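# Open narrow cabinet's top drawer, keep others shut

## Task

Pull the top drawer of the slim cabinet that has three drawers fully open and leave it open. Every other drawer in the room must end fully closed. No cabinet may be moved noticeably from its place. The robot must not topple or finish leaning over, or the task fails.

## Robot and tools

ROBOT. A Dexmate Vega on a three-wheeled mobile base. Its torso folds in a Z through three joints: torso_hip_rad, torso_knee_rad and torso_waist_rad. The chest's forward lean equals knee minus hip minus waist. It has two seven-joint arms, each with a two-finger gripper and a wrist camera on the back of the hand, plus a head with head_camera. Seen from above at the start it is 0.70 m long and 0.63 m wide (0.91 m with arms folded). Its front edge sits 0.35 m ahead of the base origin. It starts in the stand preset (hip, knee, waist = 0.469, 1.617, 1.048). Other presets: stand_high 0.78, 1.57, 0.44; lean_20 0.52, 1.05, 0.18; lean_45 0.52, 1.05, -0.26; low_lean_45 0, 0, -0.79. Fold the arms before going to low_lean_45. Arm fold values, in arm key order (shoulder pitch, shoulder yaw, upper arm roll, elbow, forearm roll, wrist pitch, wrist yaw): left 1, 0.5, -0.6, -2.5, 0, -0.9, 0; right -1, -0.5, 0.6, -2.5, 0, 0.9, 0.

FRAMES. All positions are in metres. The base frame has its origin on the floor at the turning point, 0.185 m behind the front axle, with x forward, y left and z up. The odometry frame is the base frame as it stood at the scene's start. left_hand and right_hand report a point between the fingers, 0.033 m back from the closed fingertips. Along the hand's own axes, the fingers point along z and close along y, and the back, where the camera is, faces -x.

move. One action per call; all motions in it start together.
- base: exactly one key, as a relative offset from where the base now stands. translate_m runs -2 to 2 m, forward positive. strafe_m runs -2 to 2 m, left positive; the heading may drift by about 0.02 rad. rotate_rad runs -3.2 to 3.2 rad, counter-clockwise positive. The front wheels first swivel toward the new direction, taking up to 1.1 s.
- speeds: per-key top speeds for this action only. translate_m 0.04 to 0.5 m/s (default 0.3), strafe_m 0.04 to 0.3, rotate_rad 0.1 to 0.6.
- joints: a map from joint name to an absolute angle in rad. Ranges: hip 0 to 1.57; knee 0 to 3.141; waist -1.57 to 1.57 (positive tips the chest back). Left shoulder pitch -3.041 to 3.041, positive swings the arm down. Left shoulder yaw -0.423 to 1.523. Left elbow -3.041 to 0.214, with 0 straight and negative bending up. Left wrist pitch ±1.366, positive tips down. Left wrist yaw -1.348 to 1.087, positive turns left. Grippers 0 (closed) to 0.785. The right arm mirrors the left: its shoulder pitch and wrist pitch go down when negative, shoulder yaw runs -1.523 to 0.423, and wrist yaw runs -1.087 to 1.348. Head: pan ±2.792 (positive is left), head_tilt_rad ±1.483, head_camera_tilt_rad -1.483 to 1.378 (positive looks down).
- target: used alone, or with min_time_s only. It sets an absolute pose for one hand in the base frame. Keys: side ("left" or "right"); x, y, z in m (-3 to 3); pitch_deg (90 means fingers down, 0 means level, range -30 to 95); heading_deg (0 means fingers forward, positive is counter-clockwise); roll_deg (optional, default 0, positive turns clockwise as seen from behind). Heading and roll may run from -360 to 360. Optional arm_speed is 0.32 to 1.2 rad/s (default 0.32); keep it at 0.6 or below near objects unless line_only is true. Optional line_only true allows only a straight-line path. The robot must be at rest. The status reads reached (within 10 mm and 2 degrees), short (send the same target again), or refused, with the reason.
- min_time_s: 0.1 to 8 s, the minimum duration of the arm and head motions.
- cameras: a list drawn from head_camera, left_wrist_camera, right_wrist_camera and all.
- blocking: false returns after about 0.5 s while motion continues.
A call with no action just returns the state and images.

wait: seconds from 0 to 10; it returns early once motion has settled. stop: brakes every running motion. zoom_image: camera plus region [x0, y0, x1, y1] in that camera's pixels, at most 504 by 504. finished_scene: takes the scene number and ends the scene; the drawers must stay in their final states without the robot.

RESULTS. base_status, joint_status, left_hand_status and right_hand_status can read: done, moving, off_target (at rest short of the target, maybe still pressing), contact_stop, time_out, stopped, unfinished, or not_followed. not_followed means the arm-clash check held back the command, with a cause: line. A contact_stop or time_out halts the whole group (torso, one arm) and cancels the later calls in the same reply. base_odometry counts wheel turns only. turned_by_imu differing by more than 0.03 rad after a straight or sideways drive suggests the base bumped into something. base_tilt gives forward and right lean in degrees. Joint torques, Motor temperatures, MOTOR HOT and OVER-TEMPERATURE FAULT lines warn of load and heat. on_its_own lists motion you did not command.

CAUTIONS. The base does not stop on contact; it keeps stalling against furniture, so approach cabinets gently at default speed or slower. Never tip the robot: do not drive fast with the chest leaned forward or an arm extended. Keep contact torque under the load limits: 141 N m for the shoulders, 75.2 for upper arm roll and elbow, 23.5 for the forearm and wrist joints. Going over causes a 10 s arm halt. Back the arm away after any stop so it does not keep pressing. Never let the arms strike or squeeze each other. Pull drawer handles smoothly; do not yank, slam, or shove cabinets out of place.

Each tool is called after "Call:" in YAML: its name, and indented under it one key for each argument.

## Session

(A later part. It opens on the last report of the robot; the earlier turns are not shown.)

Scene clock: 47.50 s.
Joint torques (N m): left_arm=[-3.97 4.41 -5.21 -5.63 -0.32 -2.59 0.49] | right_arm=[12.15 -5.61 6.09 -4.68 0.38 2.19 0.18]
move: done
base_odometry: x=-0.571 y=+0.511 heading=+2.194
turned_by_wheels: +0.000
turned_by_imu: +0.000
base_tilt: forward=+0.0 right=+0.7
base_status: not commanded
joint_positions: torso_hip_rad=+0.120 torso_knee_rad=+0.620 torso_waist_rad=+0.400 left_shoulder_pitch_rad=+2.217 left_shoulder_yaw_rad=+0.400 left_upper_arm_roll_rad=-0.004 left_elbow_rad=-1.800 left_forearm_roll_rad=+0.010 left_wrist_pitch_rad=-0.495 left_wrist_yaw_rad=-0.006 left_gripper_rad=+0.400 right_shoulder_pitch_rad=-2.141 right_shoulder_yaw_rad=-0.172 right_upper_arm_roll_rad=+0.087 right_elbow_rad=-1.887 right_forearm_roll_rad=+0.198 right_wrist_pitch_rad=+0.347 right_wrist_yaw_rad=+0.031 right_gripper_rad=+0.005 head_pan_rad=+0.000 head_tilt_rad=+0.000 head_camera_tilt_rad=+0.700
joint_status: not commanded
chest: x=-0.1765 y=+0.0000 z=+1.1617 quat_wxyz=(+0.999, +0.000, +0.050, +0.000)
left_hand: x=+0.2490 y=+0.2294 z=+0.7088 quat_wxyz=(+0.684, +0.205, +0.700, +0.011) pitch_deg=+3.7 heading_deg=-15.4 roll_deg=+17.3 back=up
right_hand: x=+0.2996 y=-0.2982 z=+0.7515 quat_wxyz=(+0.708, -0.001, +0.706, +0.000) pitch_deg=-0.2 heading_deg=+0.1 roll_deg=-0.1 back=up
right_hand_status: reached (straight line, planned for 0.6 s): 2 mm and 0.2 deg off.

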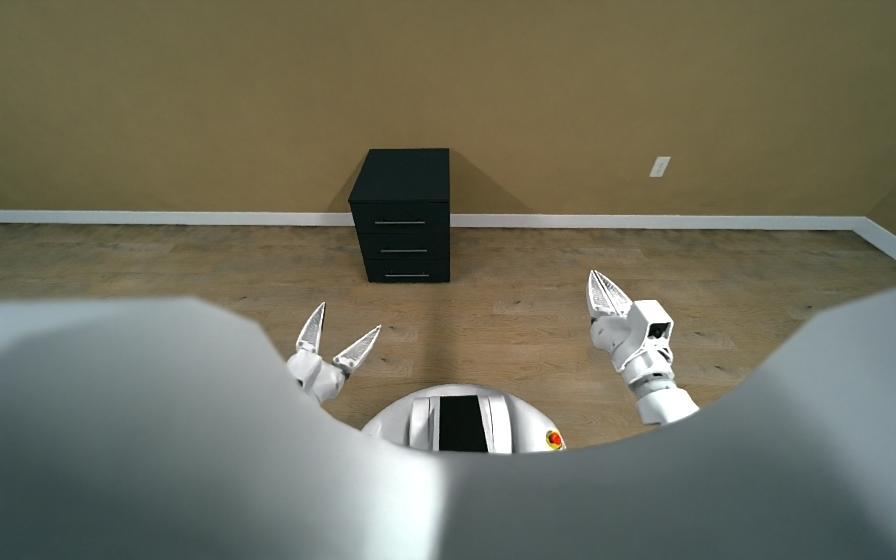

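Call:
move:
  target: {"side": "right", "x": 0.42, "y": -0.32, "z": 0.95, "pitch_deg": 0, "heading_deg": 0, "arm_speed": 0.6}

Call:
move:
  target: {"side": "left", "x": 0.45, "y": 0.26, "z": 0.9, "pitch_deg": 0, "heading_deg": 0, "roll_deg": 90, "arm_speed": 0.6}

Call:
move:
  joints: {"torso_waist_rad": -0.25}
  cameras: ["head_camera"]

Call:
move:
  target: {"side": "left", "x": 0.65, "y": 0.24, "z": 0.43, "pitch_deg": 0, "heading_deg": 0, "roll_deg": 90, "arm_speed": 0.6}
  cameras: ["head_camera", "left_wrist_camera"]

Scene clock: 51.20 s.
Joint torques (N m): left_arm=[-4.07 4.79 -5.25 -5.54 -0.35 -2.2 0.48] | right_arm=[19.1 -7.12 8.01 -7.82 0.31 2.29 -0.46]
move: done
base_odometry: x=-0.571 y=+0.511 heading=+2.194
turned_by_wheels: +0.000
turned_by_imu: +0.000
base_tilt: forward=+0.0 right=+0.7
base_status: not commanded
joint_positions: torso_hip_rad=+0.120 torso_knee_rad=+0.620 torso_waist_rad=+0.400 left_shoulder_pitch_rad=+2.217 left_shoulder_yaw_rad=+0.400 left_upper_arm_roll_rad=-0.004 left_elbow_rad=-1.800 left_forearm_roll_rad=+0.010 left_wrist_pitch_rad=-0.495 left_wrist_yaw_rad=-0.006 left_gripper_rad=+0.400 right_shoulder_pitch_rad=-1.808 right_shoulder_yaw_rad=-0.308 right_upper_arm_roll_rad=+0.229 right_elbow_rad=-2.359 right_forearm_roll_rad=+0.410 right_wrist_pitch_rad=-0.475 right_wrist_yaw_rad=-0.071 right_gripper_rad=+0.005 head_pan_rad=+0.000 head_tilt_rad=+0.000 head_camera_tilt_rad=+0.700
joint_status: not commanded
chest: x=-0.1765 y=+0.0000 z=+1.1617 quat_wxyz=(+0.999, +0.000, +0.050, +0.000)
left_hand: x=+0.2490 y=+0.2294 z=+0.7088 quat_wxyz=(+0.684, +0.205, +0.700, +0.011) pitch_deg=+3.7 heading_deg=-15.4 roll_deg=+17.3 back=up
right_hand: x=+0.4196 y=-0.3198 z=+0.9485 quat_wxyz=(+0.707, +0.000, +0.707, +0.000) pitch_deg=+0.1 heading_deg=+0.0 roll_deg=+0.0 back=up
right_hand_status: reached (straight line, planned for 1.7 s): 2 mm and 0.1 deg off.
pictures: none

Scene clock: 55.07 s.
Joint torques (N m): left_arm=[-18.18 6.4 -5.61 -5.25 1.61 0.4 0.76] | right_arm=[19.33 -7.52 8.06 -7.85 0.3 2.31 -0.41]
move: done
base_odometry: x=-0.571 y=+0.511 heading=+2.194
turned_by_wheels: +0.000
turned_by_imu: +0.000
base_tilt: forward=+0.0 right=+0.7
base_status: not commanded
joint_positions: torso_hip_rad=+0.120 torso_knee_rad=+0.620 torso_waist_rad=+0.400 left_shoulder_pitch_rad=+1.685 left_shoulder_yaw_rad=+0.629 left_upper_arm_roll_rad=+0.258 left_elbow_rad=-2.165 left_forearm_roll_rad=+1.122 left_wrist_pitch_rad=+0.523 left_wrist_yaw_rad=-0.174 left_gripper_rad=+0.400 right_shoulder_pitch_rad=-1.806 right_shoulder_yaw_rad=-0.309 right_upper_arm_roll_rad=+0.230 right_elbow_rad=-2.361 right_forearm_roll_rad=+0.411 right_wrist_pitch_rad=-0.479 right_wrist_yaw_rad=-0.071 right_gripper_rad=+0.005 head_pan_rad=+0.000 head_tilt_rad=+0.000 head_camera_tilt_rad=+0.700
joint_status: not commanded
chest: x=-0.1765 y=+0.0000 z=+1.1617 quat_wxyz=(+0.999, +0.000, +0.050, +0.000)
left_hand: x=+0.4494 y=+0.2597 z=+0.8987 quat_wxyz=(+0.501, +0.500, +0.501, +0.498) pitch_deg=+0.1 heading_deg=-0.1 roll_deg=+89.8
left_hand_status: reached (straight line, planned for 2.3 s): 1 mm and 0.3 deg off.
right_hand: x=+0.4199 y=-0.3198 z=+0.9495 quat_wxyz=(+0.707, +0.000, +0.707, +0.000) pitch_deg=+0.1 heading_deg=+0.0 roll_deg=+0.0 back=up
pictures: none

Scene clock: 58.77 s.
Joint torques (N m): left_arm=[-5.56 4.75 -2.02 -4.92 1.37 0.27 0.55] | right_arm=[7.22 -5.95 7.74 -7.31 0.32 1.94 -0.33]
move: done
base_odometry: x=-0.571 y=+0.511 heading=+2.194
turned_by_wheels: +0.000
turned_by_imu: +0.000
base_tilt: forward=+0.0 right=+0.7
base_status: not commanded
joint_positions: torso_hip_rad=+0.120 torso_knee_rad=+0.620 torso_waist_rad=-0.250 left_shoulder_pitch_rad=+1.682 left_shoulder_yaw_rad=+0.630 left_upper_arm_roll_rad=+0.259 left_elbow_rad=-2.164 left_forearm_roll_rad=+1.125 left_wrist_pitch_rad=+0.525 left_wrist_yaw_rad=-0.176 left_gripper_rad=+0.400 right_shoulder_pitch_rad=-1.806 right_shoulder_yaw_rad=-0.309 right_upper_arm_roll_rad=+0.230 right_elbow_rad=-2.361 right_forearm_roll_rad=+0.411 right_wrist_pitch_rad=-0.479 right_wrist_yaw_rad=-0.071 right_gripper_rad=+0.005 head_pan_rad=+0.000 head_tilt_rad=+0.000 head_camera_tilt_rad=+0.700
joint_status: all done
chest: x=+0.0981 y=+0.0000 z=+1.0788 quat_wxyz=(+0.931, +0.000, +0.366, +0.000)
left_hand: x=+0.4384 y=+0.2601 z=+0.4913 quat_wxyz=(+0.314, +0.633, +0.634, +0.314) pitch_deg=+37.3 heading_deg=+0.0 roll_deg=+90.0
right_hand: x=+0.4445 y=-0.3198 z=+0.5490 quat_wxyz=(+0.444, +0.000, +0.896, +0.000) pitch_deg=+37.3 heading_deg=+0.0 roll_deg=+0.0 back=up

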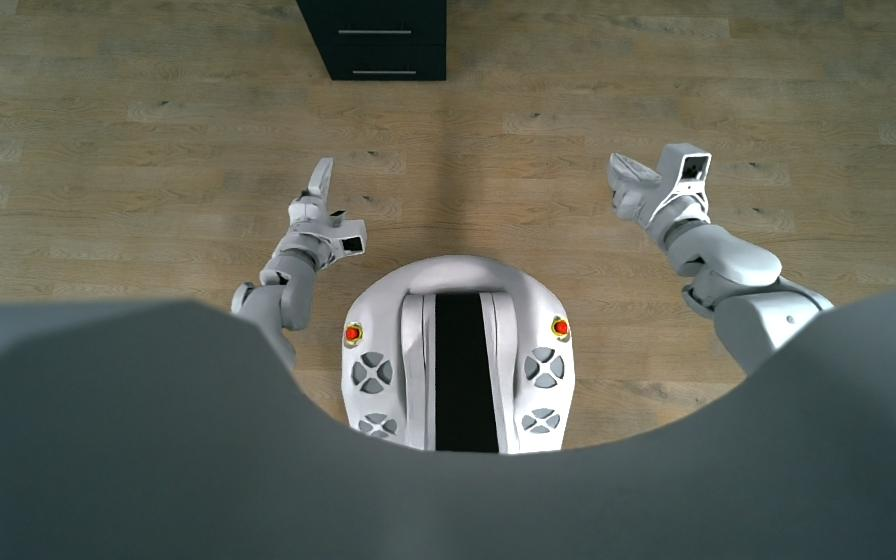

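Scene clock: 59.07 s.
Joint torques (N m): left_arm=[-5.48 4.75 -2.05 -5.01 1.42 0.25 0.55] | right_arm=[7.56 -6.11 7.75 -7.33 0.28 1.9 -0.33]
move: refused
base_odometry: x=-0.571 y=+0.511 heading=+2.194
turned_by_wheels: +0.000
turned_by_imu: +0.000
base_tilt: forward=+0.1 right=+0.8
base_status: not commanded
joint_positions: torso_hip_rad=+0.120 torso_knee_rad=+0.620 torso_waist_rad=-0.250 left_shoulder_pitch_rad=+1.682 left_shoulder_yaw_rad=+0.630 left_upper_arm_roll_rad=+0.259 left_elbow_rad=-2.164 left_forearm_roll_rad=+1.125 left_wrist_pitch_rad=+0.525 left_wrist_yaw_rad=-0.176 left_gripper_rad=+0.400 right_shoulder_pitch_rad=-1.806 right_shoulder_yaw_rad=-0.309 right_upper_arm_roll_rad=+0.230 right_elbow_rad=-2.361 right_forearm_roll_rad=+0.411 right_wrist_pitch_rad=-0.479 right_wrist_yaw_rad=-0.071 right_gripper_rad=+0.005 head_pan_rad=+0.000 head_tilt_rad=+0.000 head_camera_tilt_rad=+0.700
joint_status: not commanded
chest: x=+0.0981 y=+0.0000 z=+1.0788 quat_wxyz=(+0.931, +0.000, +0.366, +0.000)
left_hand: x=+0.4384 y=+0.2601 z=+0.4913 quat_wxyz=(+0.314, +0.633, +0.634, +0.314) pitch_deg=+37.3 heading_deg=+0.0 roll_deg=+90.0
left_hand_status: refused: no posture of the arm gets there (left_wrist_yaw_rad at its limit): the closest leaves the hand 1.3 cm and 6 deg from the pose. Nothing moved.
right_hand: x=+0.4445 y=-0.3198 z=+0.5490 quat_wxyz=(+0.444, +0.000, +0.896, +0.000) pitch_deg=+37.3 heading_deg=+0.0 roll_deg=+0.0 back=up

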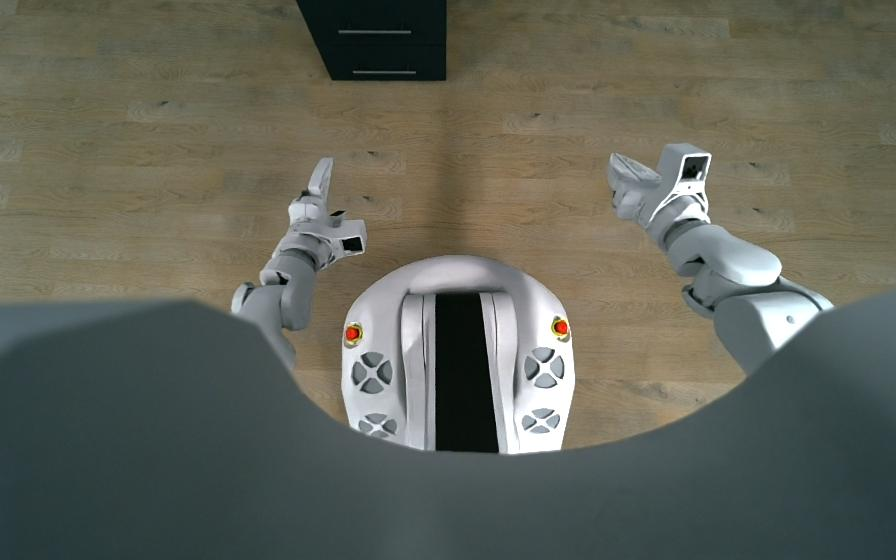

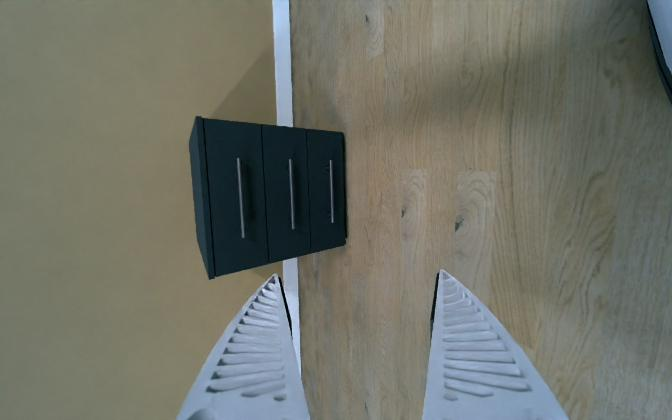

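Call:
move:
  target: {"side": "left", "x": 0.65, "y": 0.24, "z": 0.43, "pitch_deg": 20, "heading_deg": 0, "roll_deg": 90, "arm_speed": 0.6}
  cameras: ["head_camera", "left_wrist_camera"]

Call:
zoom_image:
  camera: "left_wrist_camera"
  region: [150, 50, 450, 300]

Scene clock: 62.80 s.
Joint torques (N m): left_arm=[-17.52 -1.54 -1.59 -4.14 0.41 -0.1 1.14] | right_arm=[7.55 -5.98 7.7 -7.23 0.31 1.78 -0.29]
move: done
base_odometry: x=-0.571 y=+0.511 heading=+2.194
turned_by_wheels: +0.000
turned_by_imu: +0.000
base_tilt: forward=+0.0 right=+0.7
base_status: not commanded
joint_positions: torso_hip_rad=+0.120 torso_knee_rad=+0.620 torso_waist_rad=-0.250 left_shoulder_pitch_rad=+0.965 left_shoulder_yaw_rad=+0.339 left_upper_arm_roll_rad=+0.454 left_elbow_rad=-1.225 left_forearm_roll_rad=+1.080 left_wrist_pitch_rad=+0.281 left_wrist_yaw_rad=+0.289 left_gripper_rad=+0.400 right_shoulder_pitch_rad=-1.806 right_shoulder_yaw_rad=-0.309 right_upper_arm_roll_rad=+0.230 right_elbow_rad=-2.361 right_forearm_roll_rad=+0.411 right_wrist_pitch_rad=-0.479 right_wrist_yaw_rad=-0.071 right_gripper_rad=+0.005 head_pan_rad=+0.000 head_tilt_rad=+0.000 head_camera_tilt_rad=+0.700
joint_status: not commanded
chest: x=+0.0981 y=+0.0000 z=+1.0788 quat_wxyz=(+0.931, +0.000, +0.366, +0.000)
left_hand: x=+0.6492 y=+0.2404 z=+0.4299 quat_wxyz=(+0.405, +0.579, +0.580, +0.405) pitch_deg=+20.1 heading_deg=+0.0 roll_deg=-90.0
left_hand_status: reached (straight line, planned for 1.9 s): 1 mm and 0.1 deg off.
right_hand: x=+0.4445 y=-0.3198 z=+0.5490 quat_wxyz=(+0.444, +0.000, +0.896, +0.000) pitch_deg=+37.3 heading_deg=+0.0 roll_deg=+0.0 back=up

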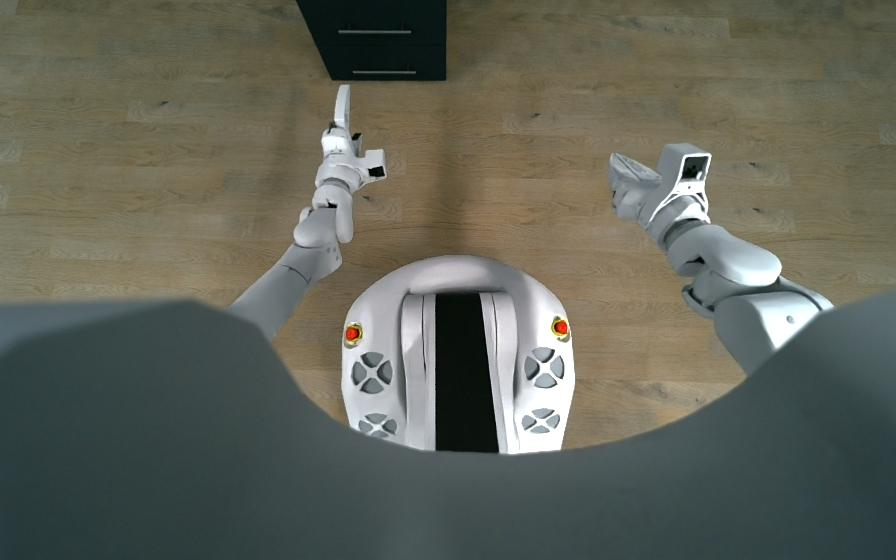

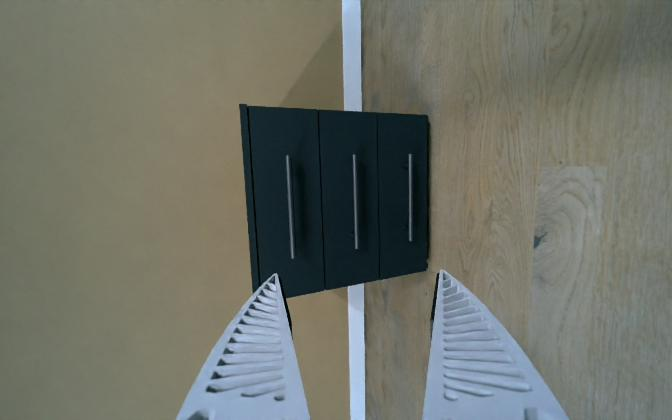

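Scaled by 1.680 from the camera's image (finer frame: 960x600).

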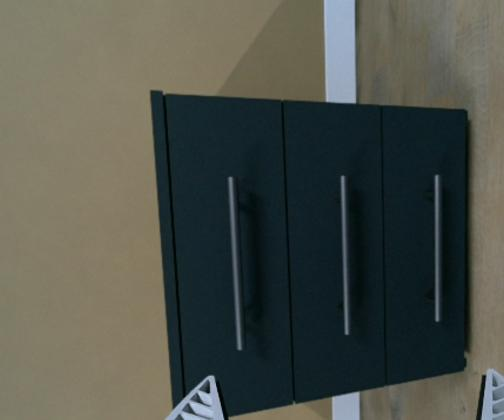

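Call:
move:
  base: {"translate_m": 0.25}
  cameras: ["left_wrist_camera"]

Call:
zoom_image:
  camera: "left_wrist_camera"
  region: [150, 50, 450, 300]

Scene clock: 66.93 s.
Joint torques (N m): left_arm=[-16.86 -1.51 -1.87 -4.59 0.42 0.21 1.11] | right_arm=[6.67 -5.34 7.75 -7.12 0.31 2.1 -0.27]
move: done
base_odometry: x=-0.718 y=+0.713 heading=+2.193
turned_by_wheels: +0.000
turned_by_imu: +0.001
base_tilt: forward=+0.0 right=+0.8
base_status: done
joint_positions: torso_hip_rad=+0.120 torso_knee_rad=+0.620 torso_waist_rad=-0.250 left_shoulder_pitch_rad=+0.963 left_shoulder_yaw_rad=+0.338 left_upper_arm_roll_rad=+0.455 left_elbow_rad=-1.221 left_forearm_roll_rad=+1.080 left_wrist_pitch_rad=+0.280 left_wrist_yaw_rad=+0.291 left_gripper_rad=+0.400 right_shoulder_pitch_rad=-1.806 right_shoulder_yaw_rad=-0.309 right_upper_arm_roll_rad=+0.230 right_elbow_rad=-2.361 right_forearm_roll_rad=+0.411 right_wrist_pitch_rad=-0.479 right_wrist_yaw_rad=-0.071 right_gripper_rad=+0.005 head_pan_rad=+0.000 head_tilt_rad=+0.000 head_camera_tilt_rad=+0.700
joint_status: not commanded
chest: x=+0.0982 y=+0.0000 z=+1.0788 quat_wxyz=(+0.930, +0.000, +0.366, +0.000)
left_hand: x=+0.6498 y=+0.2402 z=+0.4298 quat_wxyz=(+0.405, +0.579, +0.579, +0.406) pitch_deg=+20.0 heading_deg=+0.0 roll_deg=-90.0
right_hand: x=+0.4446 y=-0.3198 z=+0.5489 quat_wxyz=(+0.444, +0.000, +0.896, +0.000) pitch_deg=+37.3 heading_deg=+0.0 roll_deg=+0.0 back=up

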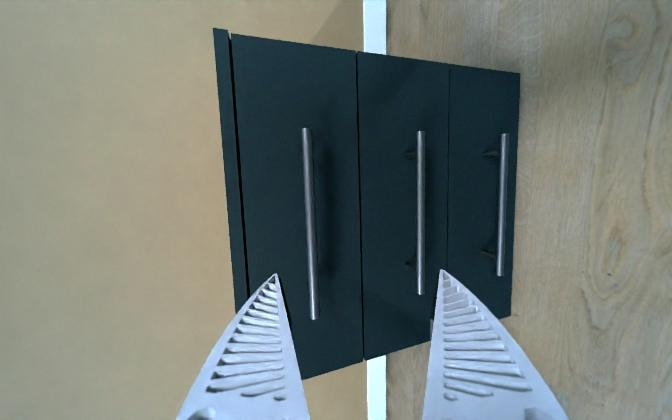

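Scaled by 1.680 from the camera's image (finer frame: 960x600).

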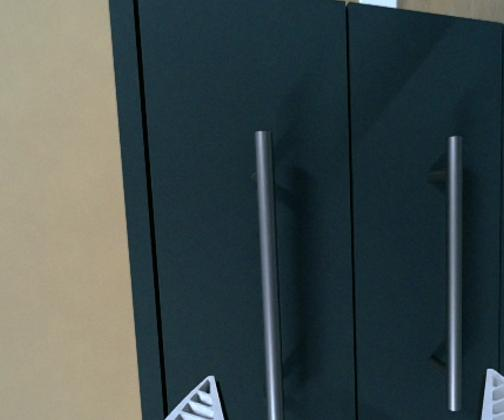

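Call:
move:
  base: {"translate_m": 0.13}
  cameras: ["left_wrist_camera", "head_camera"]

Call:
zoom_image:
  camera: "left_wrist_camera"
  region: [200, 150, 450, 350]

Scene clock: 69.43 s.
Joint torques (N m): left_arm=[-19.98 -0.91 -4.48 -6.04 0.52 0.02 0.41] | right_arm=[6.28 -5.13 7.67 -7.06 0.32 2.01 -0.28]
move: done
base_odometry: x=-0.794 y=+0.819 heading=+2.193
turned_by_wheels: +0.000
turned_by_imu: +0.000
base_tilt: forward=+0.0 right=+0.8
base_status: done
joint_positions: torso_hip_rad=+0.120 torso_knee_rad=+0.620 torso_waist_rad=-0.250 left_shoulder_pitch_rad=+0.963 left_shoulder_yaw_rad=+0.338 left_upper_arm_roll_rad=+0.455 left_elbow_rad=-1.221 left_forearm_roll_rad=+1.080 left_wrist_pitch_rad=+0.280 left_wrist_yaw_rad=+0.291 left_gripper_rad=+0.400 right_shoulder_pitch_rad=-1.806 right_shoulder_yaw_rad=-0.309 right_upper_arm_roll_rad=+0.230 right_elbow_rad=-2.361 right_forearm_roll_rad=+0.411 right_wrist_pitch_rad=-0.479 right_wrist_yaw_rad=-0.071 right_gripper_rad=+0.005 head_pan_rad=+0.000 head_tilt_rad=+0.000 head_camera_tilt_rad=+0.700
joint_status: not commanded
chest: x=+0.0981 y=+0.0000 z=+1.0788 quat_wxyz=(+0.931, +0.000, +0.366, +0.000)
left_hand: x=+0.6497 y=+0.2401 z=+0.4298 quat_wxyz=(+0.405, +0.579, +0.579, +0.406) pitch_deg=+20.0 heading_deg=+0.0 roll_deg=-90.0
right_hand: x=+0.4445 y=-0.3198 z=+0.5490 quat_wxyz=(+0.444, +0.000, +0.896, +0.000) pitch_deg=+37.3 heading_deg=+0.0 roll_deg=+0.0 back=up
pictures: head_camera, left_wrist_camera

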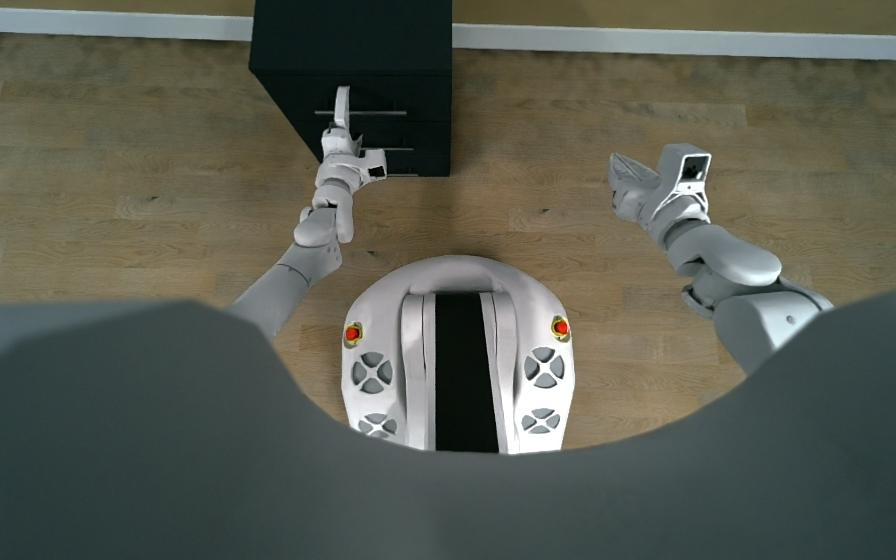

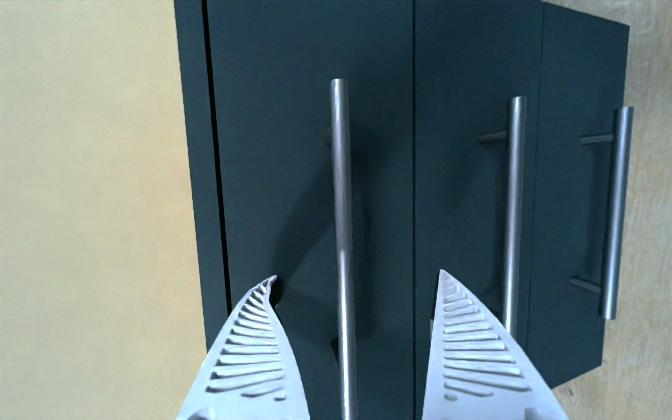

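Scaled by 2.016 from the camera's image (finer frame: 960x600).

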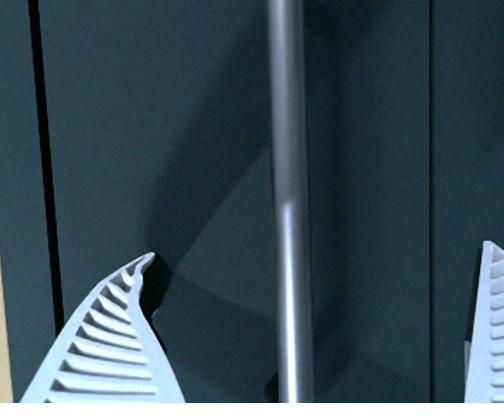

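Call:
move:
  base: {"translate_m": -0.012}

Call:
move:
  joints: {"left_gripper_rad": 0.0}
  cameras: ["left_wrist_camera"]

Scene clock: 70.67 s.
Joint torques (N m): left_arm=[-17.82 -0.82 -4.52 -5.57 0.55 -0.08 0.59] | right_arm=[6.3 -5.2 7.65 -6.89 0.3 2.01 -0.27]
move: done
base_odometry: x=-0.787 y=+0.809 heading=+2.193
turned_by_wheels: +0.000
turned_by_imu: +0.000
base_tilt: forward=+0.1 right=+0.7
base_status: done
joint_positions: torso_hip_rad=+0.120 torso_knee_rad=+0.620 torso_waist_rad=-0.250 left_shoulder_pitch_rad=+0.963 left_shoulder_yaw_rad=+0.338 left_upper_arm_roll_rad=+0.455 left_elbow_rad=-1.221 left_forearm_roll_rad=+1.080 left_wrist_pitch_rad=+0.280 left_wrist_yaw_rad=+0.291 left_gripper_rad=+0.400 right_shoulder_pitch_rad=-1.806 right_shoulder_yaw_rad=-0.309 right_upper_arm_roll_rad=+0.230 right_elbow_rad=-2.361 right_forearm_roll_rad=+0.411 right_wrist_pitch_rad=-0.479 right_wrist_yaw_rad=-0.071 right_gripper_rad=+0.005 head_pan_rad=+0.000 head_tilt_rad=+0.000 head_camera_tilt_rad=+0.700
joint_status: not commanded
chest: x=+0.0981 y=+0.0000 z=+1.0788 quat_wxyz=(+0.931, +0.000, +0.366, +0.000)
left_hand: x=+0.6497 y=+0.2401 z=+0.4298 quat_wxyz=(+0.405, +0.579, +0.579, +0.406) pitch_deg=+20.0 heading_deg=+0.0 roll_deg=-90.0
right_hand: x=+0.4445 y=-0.3198 z=+0.5490 quat_wxyz=(+0.444, +0.000, +0.896, +0.000) pitch_deg=+37.3 heading_deg=+0.0 roll_deg=+0.0 back=up
pictures: none

Scene clock: 71.63 s.
Joint torques (N m): left_arm=[-2.67 -1.04 -2.58 1.79 -1.12 -0.16 -2.81] | right_arm=[6.11 -5.2 7.56 -6.89 0.28 2.11 -0.26]
move: done
base_odometry: x=-0.787 y=+0.809 heading=+2.193
turned_by_wheels: +0.000
turned_by_imu: +0.000
base_tilt: forward=+0.1 right=+0.8
base_status: not commanded
joint_positions: torso_hip_rad=+0.120 torso_knee_rad=+0.620 torso_waist_rad=-0.250 left_shoulder_pitch_rad=+0.962 left_shoulder_yaw_rad=+0.338 left_upper_arm_roll_rad=+0.455 left_elbow_rad=-1.222 left_forearm_roll_rad=+1.080 left_wrist_pitch_rad=+0.280 left_wrist_yaw_rad=+0.293 left_gripper_rad=+0.000 right_shoulder_pitch_rad=-1.806 right_shoulder_yaw_rad=-0.309 right_upper_arm_roll_rad=+0.230 right_elbow_rad=-2.361 right_forearm_roll_rad=+0.411 right_wrist_pitch_rad=-0.479 right_wrist_yaw_rad=-0.071 right_gripper_rad=+0.005 head_pan_rad=+0.000 head_tilt_rad=+0.000 head_camera_tilt_rad=+0.700
joint_status: all done
chest: x=+0.0980 y=+0.0000 z=+1.0788 quat_wxyz=(+0.931, +0.000, +0.366, +0.000)
left_hand: x=+0.6505 y=+0.2399 z=+0.4311 quat_wxyz=(+0.406, +0.579, +0.579, +0.406) pitch_deg=+19.9 heading_deg=+0.0 roll_deg=-90.0
right_hand: x=+0.4446 y=-0.3198 z=+0.5491 quat_wxyz=(+0.444, +0.000, +0.896, +0.000) pitch_deg=+37.3 heading_deg=+0.0 roll_deg=+0.0 back=up

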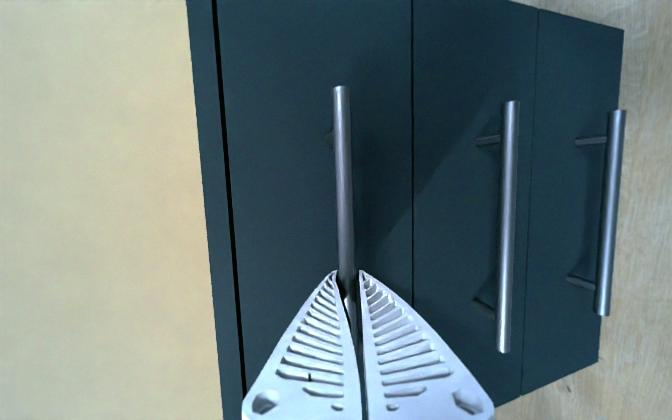

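Call:
move:
  base: {"translate_m": -0.25}
  speeds: {"translate_m": 0.15}
  cameras: ["left_wrist_camera", "head_camera"]

Scene clock: 74.60 s.
Joint torques (N m): left_arm=[1.6 -1.57 -0.96 0.94 -1.13 -0.74 -2.81] | right_arm=[6.04 -4.79 7.66 -7.05 0.25 2.19 -0.23]
move: done
base_odometry: x=-0.640 y=+0.606 heading=+2.194
turned_by_wheels: +0.001
turned_by_imu: +0.003
base_tilt: forward=+0.0 right=+0.8
base_status: done
joint_positions: torso_hip_rad=+0.120 torso_knee_rad=+0.620 torso_waist_rad=-0.250 left_shoulder_pitch_rad=+0.962 left_shoulder_yaw_rad=+0.338 left_upper_arm_roll_rad=+0.455 left_elbow_rad=-1.222 left_forearm_roll_rad=+1.080 left_wrist_pitch_rad=+0.280 left_wrist_yaw_rad=+0.293 left_gripper_rad=+0.000 right_shoulder_pitch_rad=-1.806 right_shoulder_yaw_rad=-0.309 right_upper_arm_roll_rad=+0.230 right_elbow_rad=-2.361 right_forearm_roll_rad=+0.411 right_wrist_pitch_rad=-0.479 right_wrist_yaw_rad=-0.071 right_gripper_rad=+0.005 head_pan_rad=+0.000 head_tilt_rad=+0.000 head_camera_tilt_rad=+0.700
joint_status: not commanded
chest: x=+0.0979 y=+0.0000 z=+1.0789 quat_wxyz=(+0.931, +0.000, +0.366, +0.000)
left_hand: x=+0.6506 y=+0.2401 z=+0.4313 quat_wxyz=(+0.406, +0.579, +0.579, +0.406) pitch_deg=+19.8 heading_deg=+0.0 roll_deg=-90.0
right_hand: x=+0.4445 y=-0.3198 z=+0.5492 quat_wxyz=(+0.444, +0.000, +0.896, +0.000) pitch_deg=+37.3 heading_deg=+0.0 roll_deg=+0.0 back=up
pictures: head_camera, left_wrist_camera

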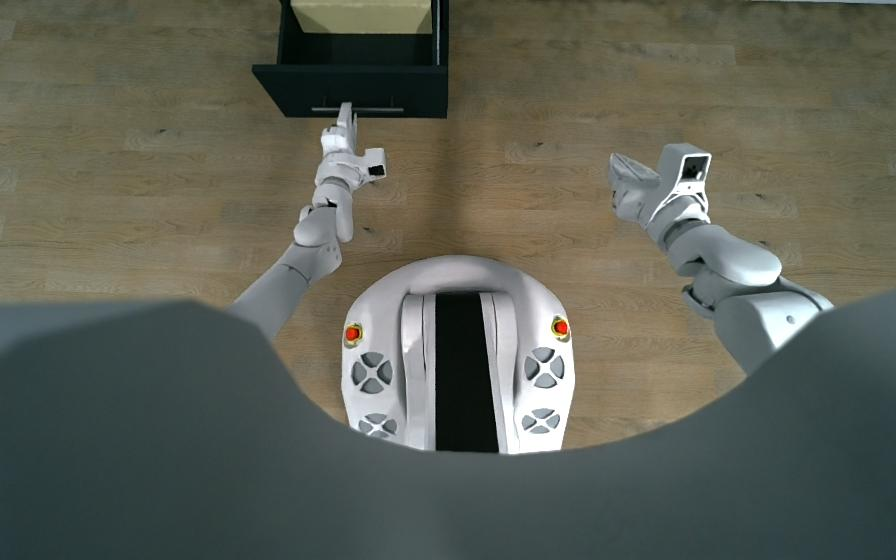

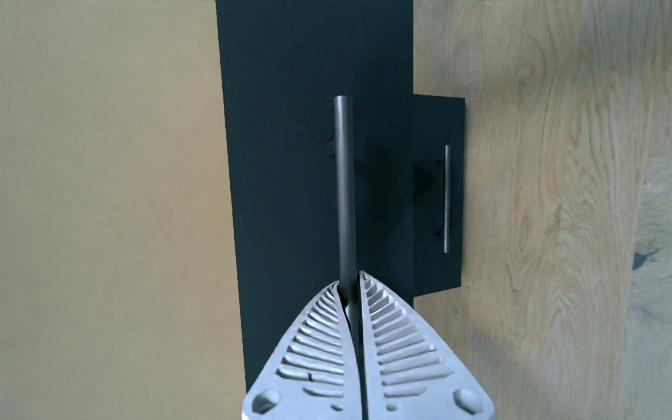

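Call:
move:
  base: {"translate_m": -0.12}
  speeds: {"translate_m": 0.08}
  cameras: ["left_wrist_camera", "head_camera"]

Scene clock: 77.20 s.
Joint torques (N m): left_arm=[1.65 -1.07 1.32 0.17 -0.79 -1.49 -2.78] | right_arm=[6.16 -4.81 7.6 -7.09 0.26 2.31 -0.21]
move: done
base_odometry: x=-0.570 y=+0.509 heading=+2.193
turned_by_wheels: +0.000
turned_by_imu: -0.002
base_tilt: forward=+0.0 right=+0.7
base_status: done
joint_positions: torso_hip_rad=+0.120 torso_knee_rad=+0.620 torso_waist_rad=-0.250 left_shoulder_pitch_rad=+0.962 left_shoulder_yaw_rad=+0.338 left_upper_arm_roll_rad=+0.455 left_elbow_rad=-1.222 left_forearm_roll_rad=+1.080 left_wrist_pitch_rad=+0.280 left_wrist_yaw_rad=+0.293 left_gripper_rad=+0.000 right_shoulder_pitch_rad=-1.806 right_shoulder_yaw_rad=-0.309 right_upper_arm_roll_rad=+0.230 right_elbow_rad=-2.361 right_forearm_roll_rad=+0.411 right_wrist_pitch_rad=-0.479 right_wrist_yaw_rad=-0.071 right_gripper_rad=+0.005 head_pan_rad=+0.000 head_tilt_rad=+0.000 head_camera_tilt_rad=+0.700
joint_status: not commanded
chest: x=+0.0979 y=+0.0000 z=+1.0789 quat_wxyz=(+0.931, +0.000, +0.366, +0.000)
left_hand: x=+0.6506 y=+0.2403 z=+0.4313 quat_wxyz=(+0.406, +0.579, +0.579, +0.407) pitch_deg=+19.8 heading_deg=+0.0 roll_deg=-90.0
right_hand: x=+0.4445 y=-0.3198 z=+0.5492 quat_wxyz=(+0.444, +0.000, +0.896, +0.000) pitch_deg=+37.3 heading_deg=+0.0 roll_deg=+0.0 back=up
pictures: head_camera, left_wrist_camera

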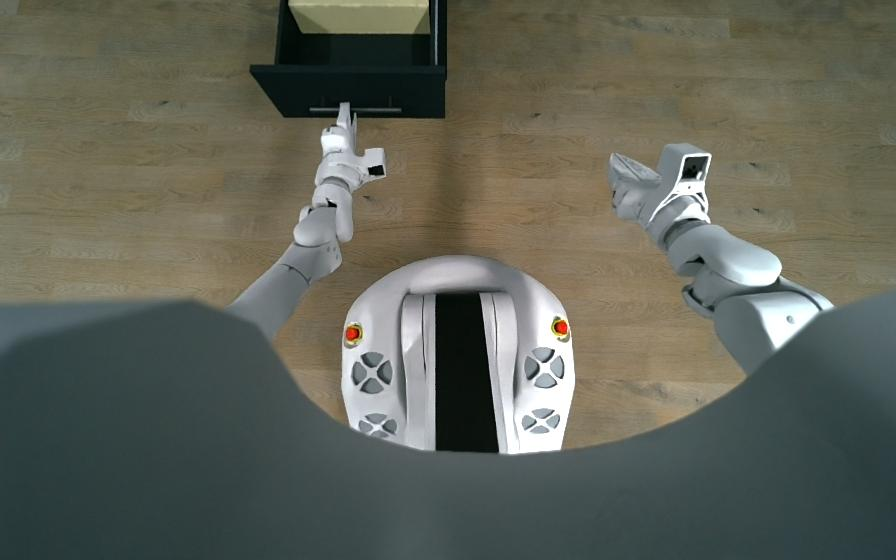

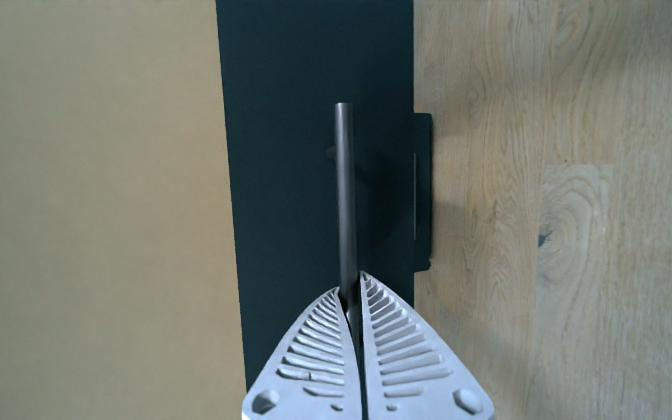

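Call:
move:
  base: {"translate_m": -0.08}
  speeds: {"translate_m": 0.08}
  cameras: ["left_wrist_camera", "head_camera"]

Scene clock: 79.37 s.
Joint torques (N m): left_arm=[-7.29 -0.43 -1.64 -4.86 0.33 0.04 0.61] | right_arm=[6.38 -4.95 7.47 -7.01 0.28 2.33 -0.15]
move: done
base_odometry: x=-0.523 y=+0.444 heading=+2.193
turned_by_wheels: -0.001
turned_by_imu: -0.001
base_tilt: forward=+0.0 right=+0.7
base_status: done
joint_positions: torso_hip_rad=+0.120 torso_knee_rad=+0.620 torso_waist_rad=-0.250 left_shoulder_pitch_rad=+0.962 left_shoulder_yaw_rad=+0.338 left_upper_arm_roll_rad=+0.455 left_elbow_rad=-1.221 left_forearm_roll_rad=+1.080 left_wrist_pitch_rad=+0.280 left_wrist_yaw_rad=+0.291 left_gripper_rad=+0.000 right_shoulder_pitch_rad=-1.806 right_shoulder_yaw_rad=-0.309 right_upper_arm_roll_rad=+0.230 right_elbow_rad=-2.361 right_forearm_roll_rad=+0.411 right_wrist_pitch_rad=-0.479 right_wrist_yaw_rad=-0.071 right_gripper_rad=+0.005 head_pan_rad=+0.000 head_tilt_rad=+0.000 head_camera_tilt_rad=+0.700
joint_status: not commanded
chest: x=+0.0981 y=+0.0000 z=+1.0788 quat_wxyz=(+0.931, +0.000, +0.366, +0.000)
left_hand: x=+0.6500 y=+0.2402 z=+0.4301 quat_wxyz=(+0.406, +0.579, +0.579, +0.406) pitch_deg=+20.0 heading_deg=+0.0 roll_deg=-90.0
right_hand: x=+0.4446 y=-0.3198 z=+0.5490 quat_wxyz=(+0.444, +0.000, +0.896, +0.000) pitch_deg=+37.3 heading_deg=+0.0 roll_deg=+0.0 back=up
pictures: head_camera, left_wrist_camera

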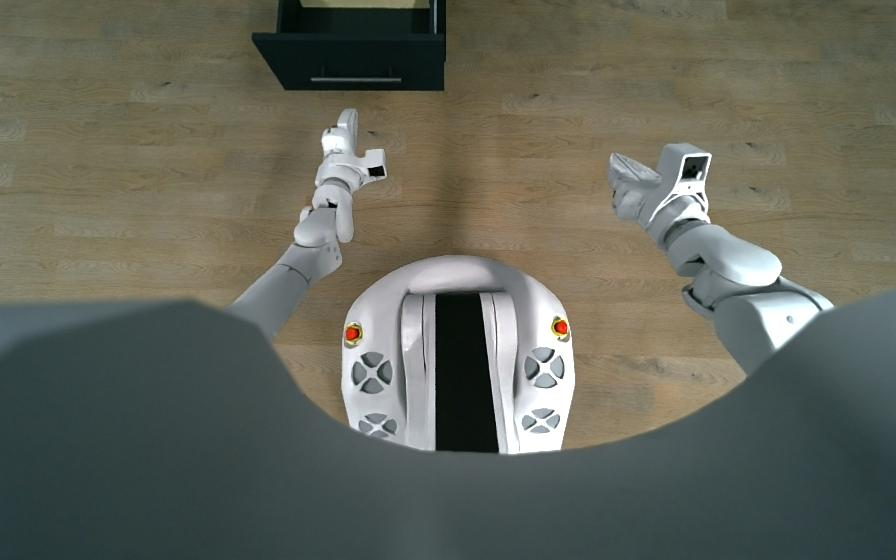

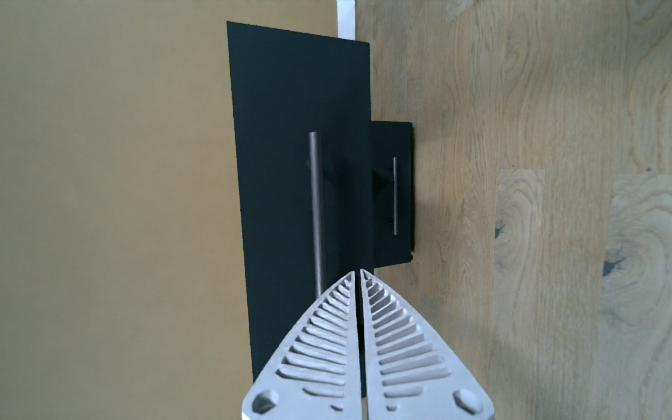

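Call:
finished_scene:
  scene: 1

The scene is finished: the task was done.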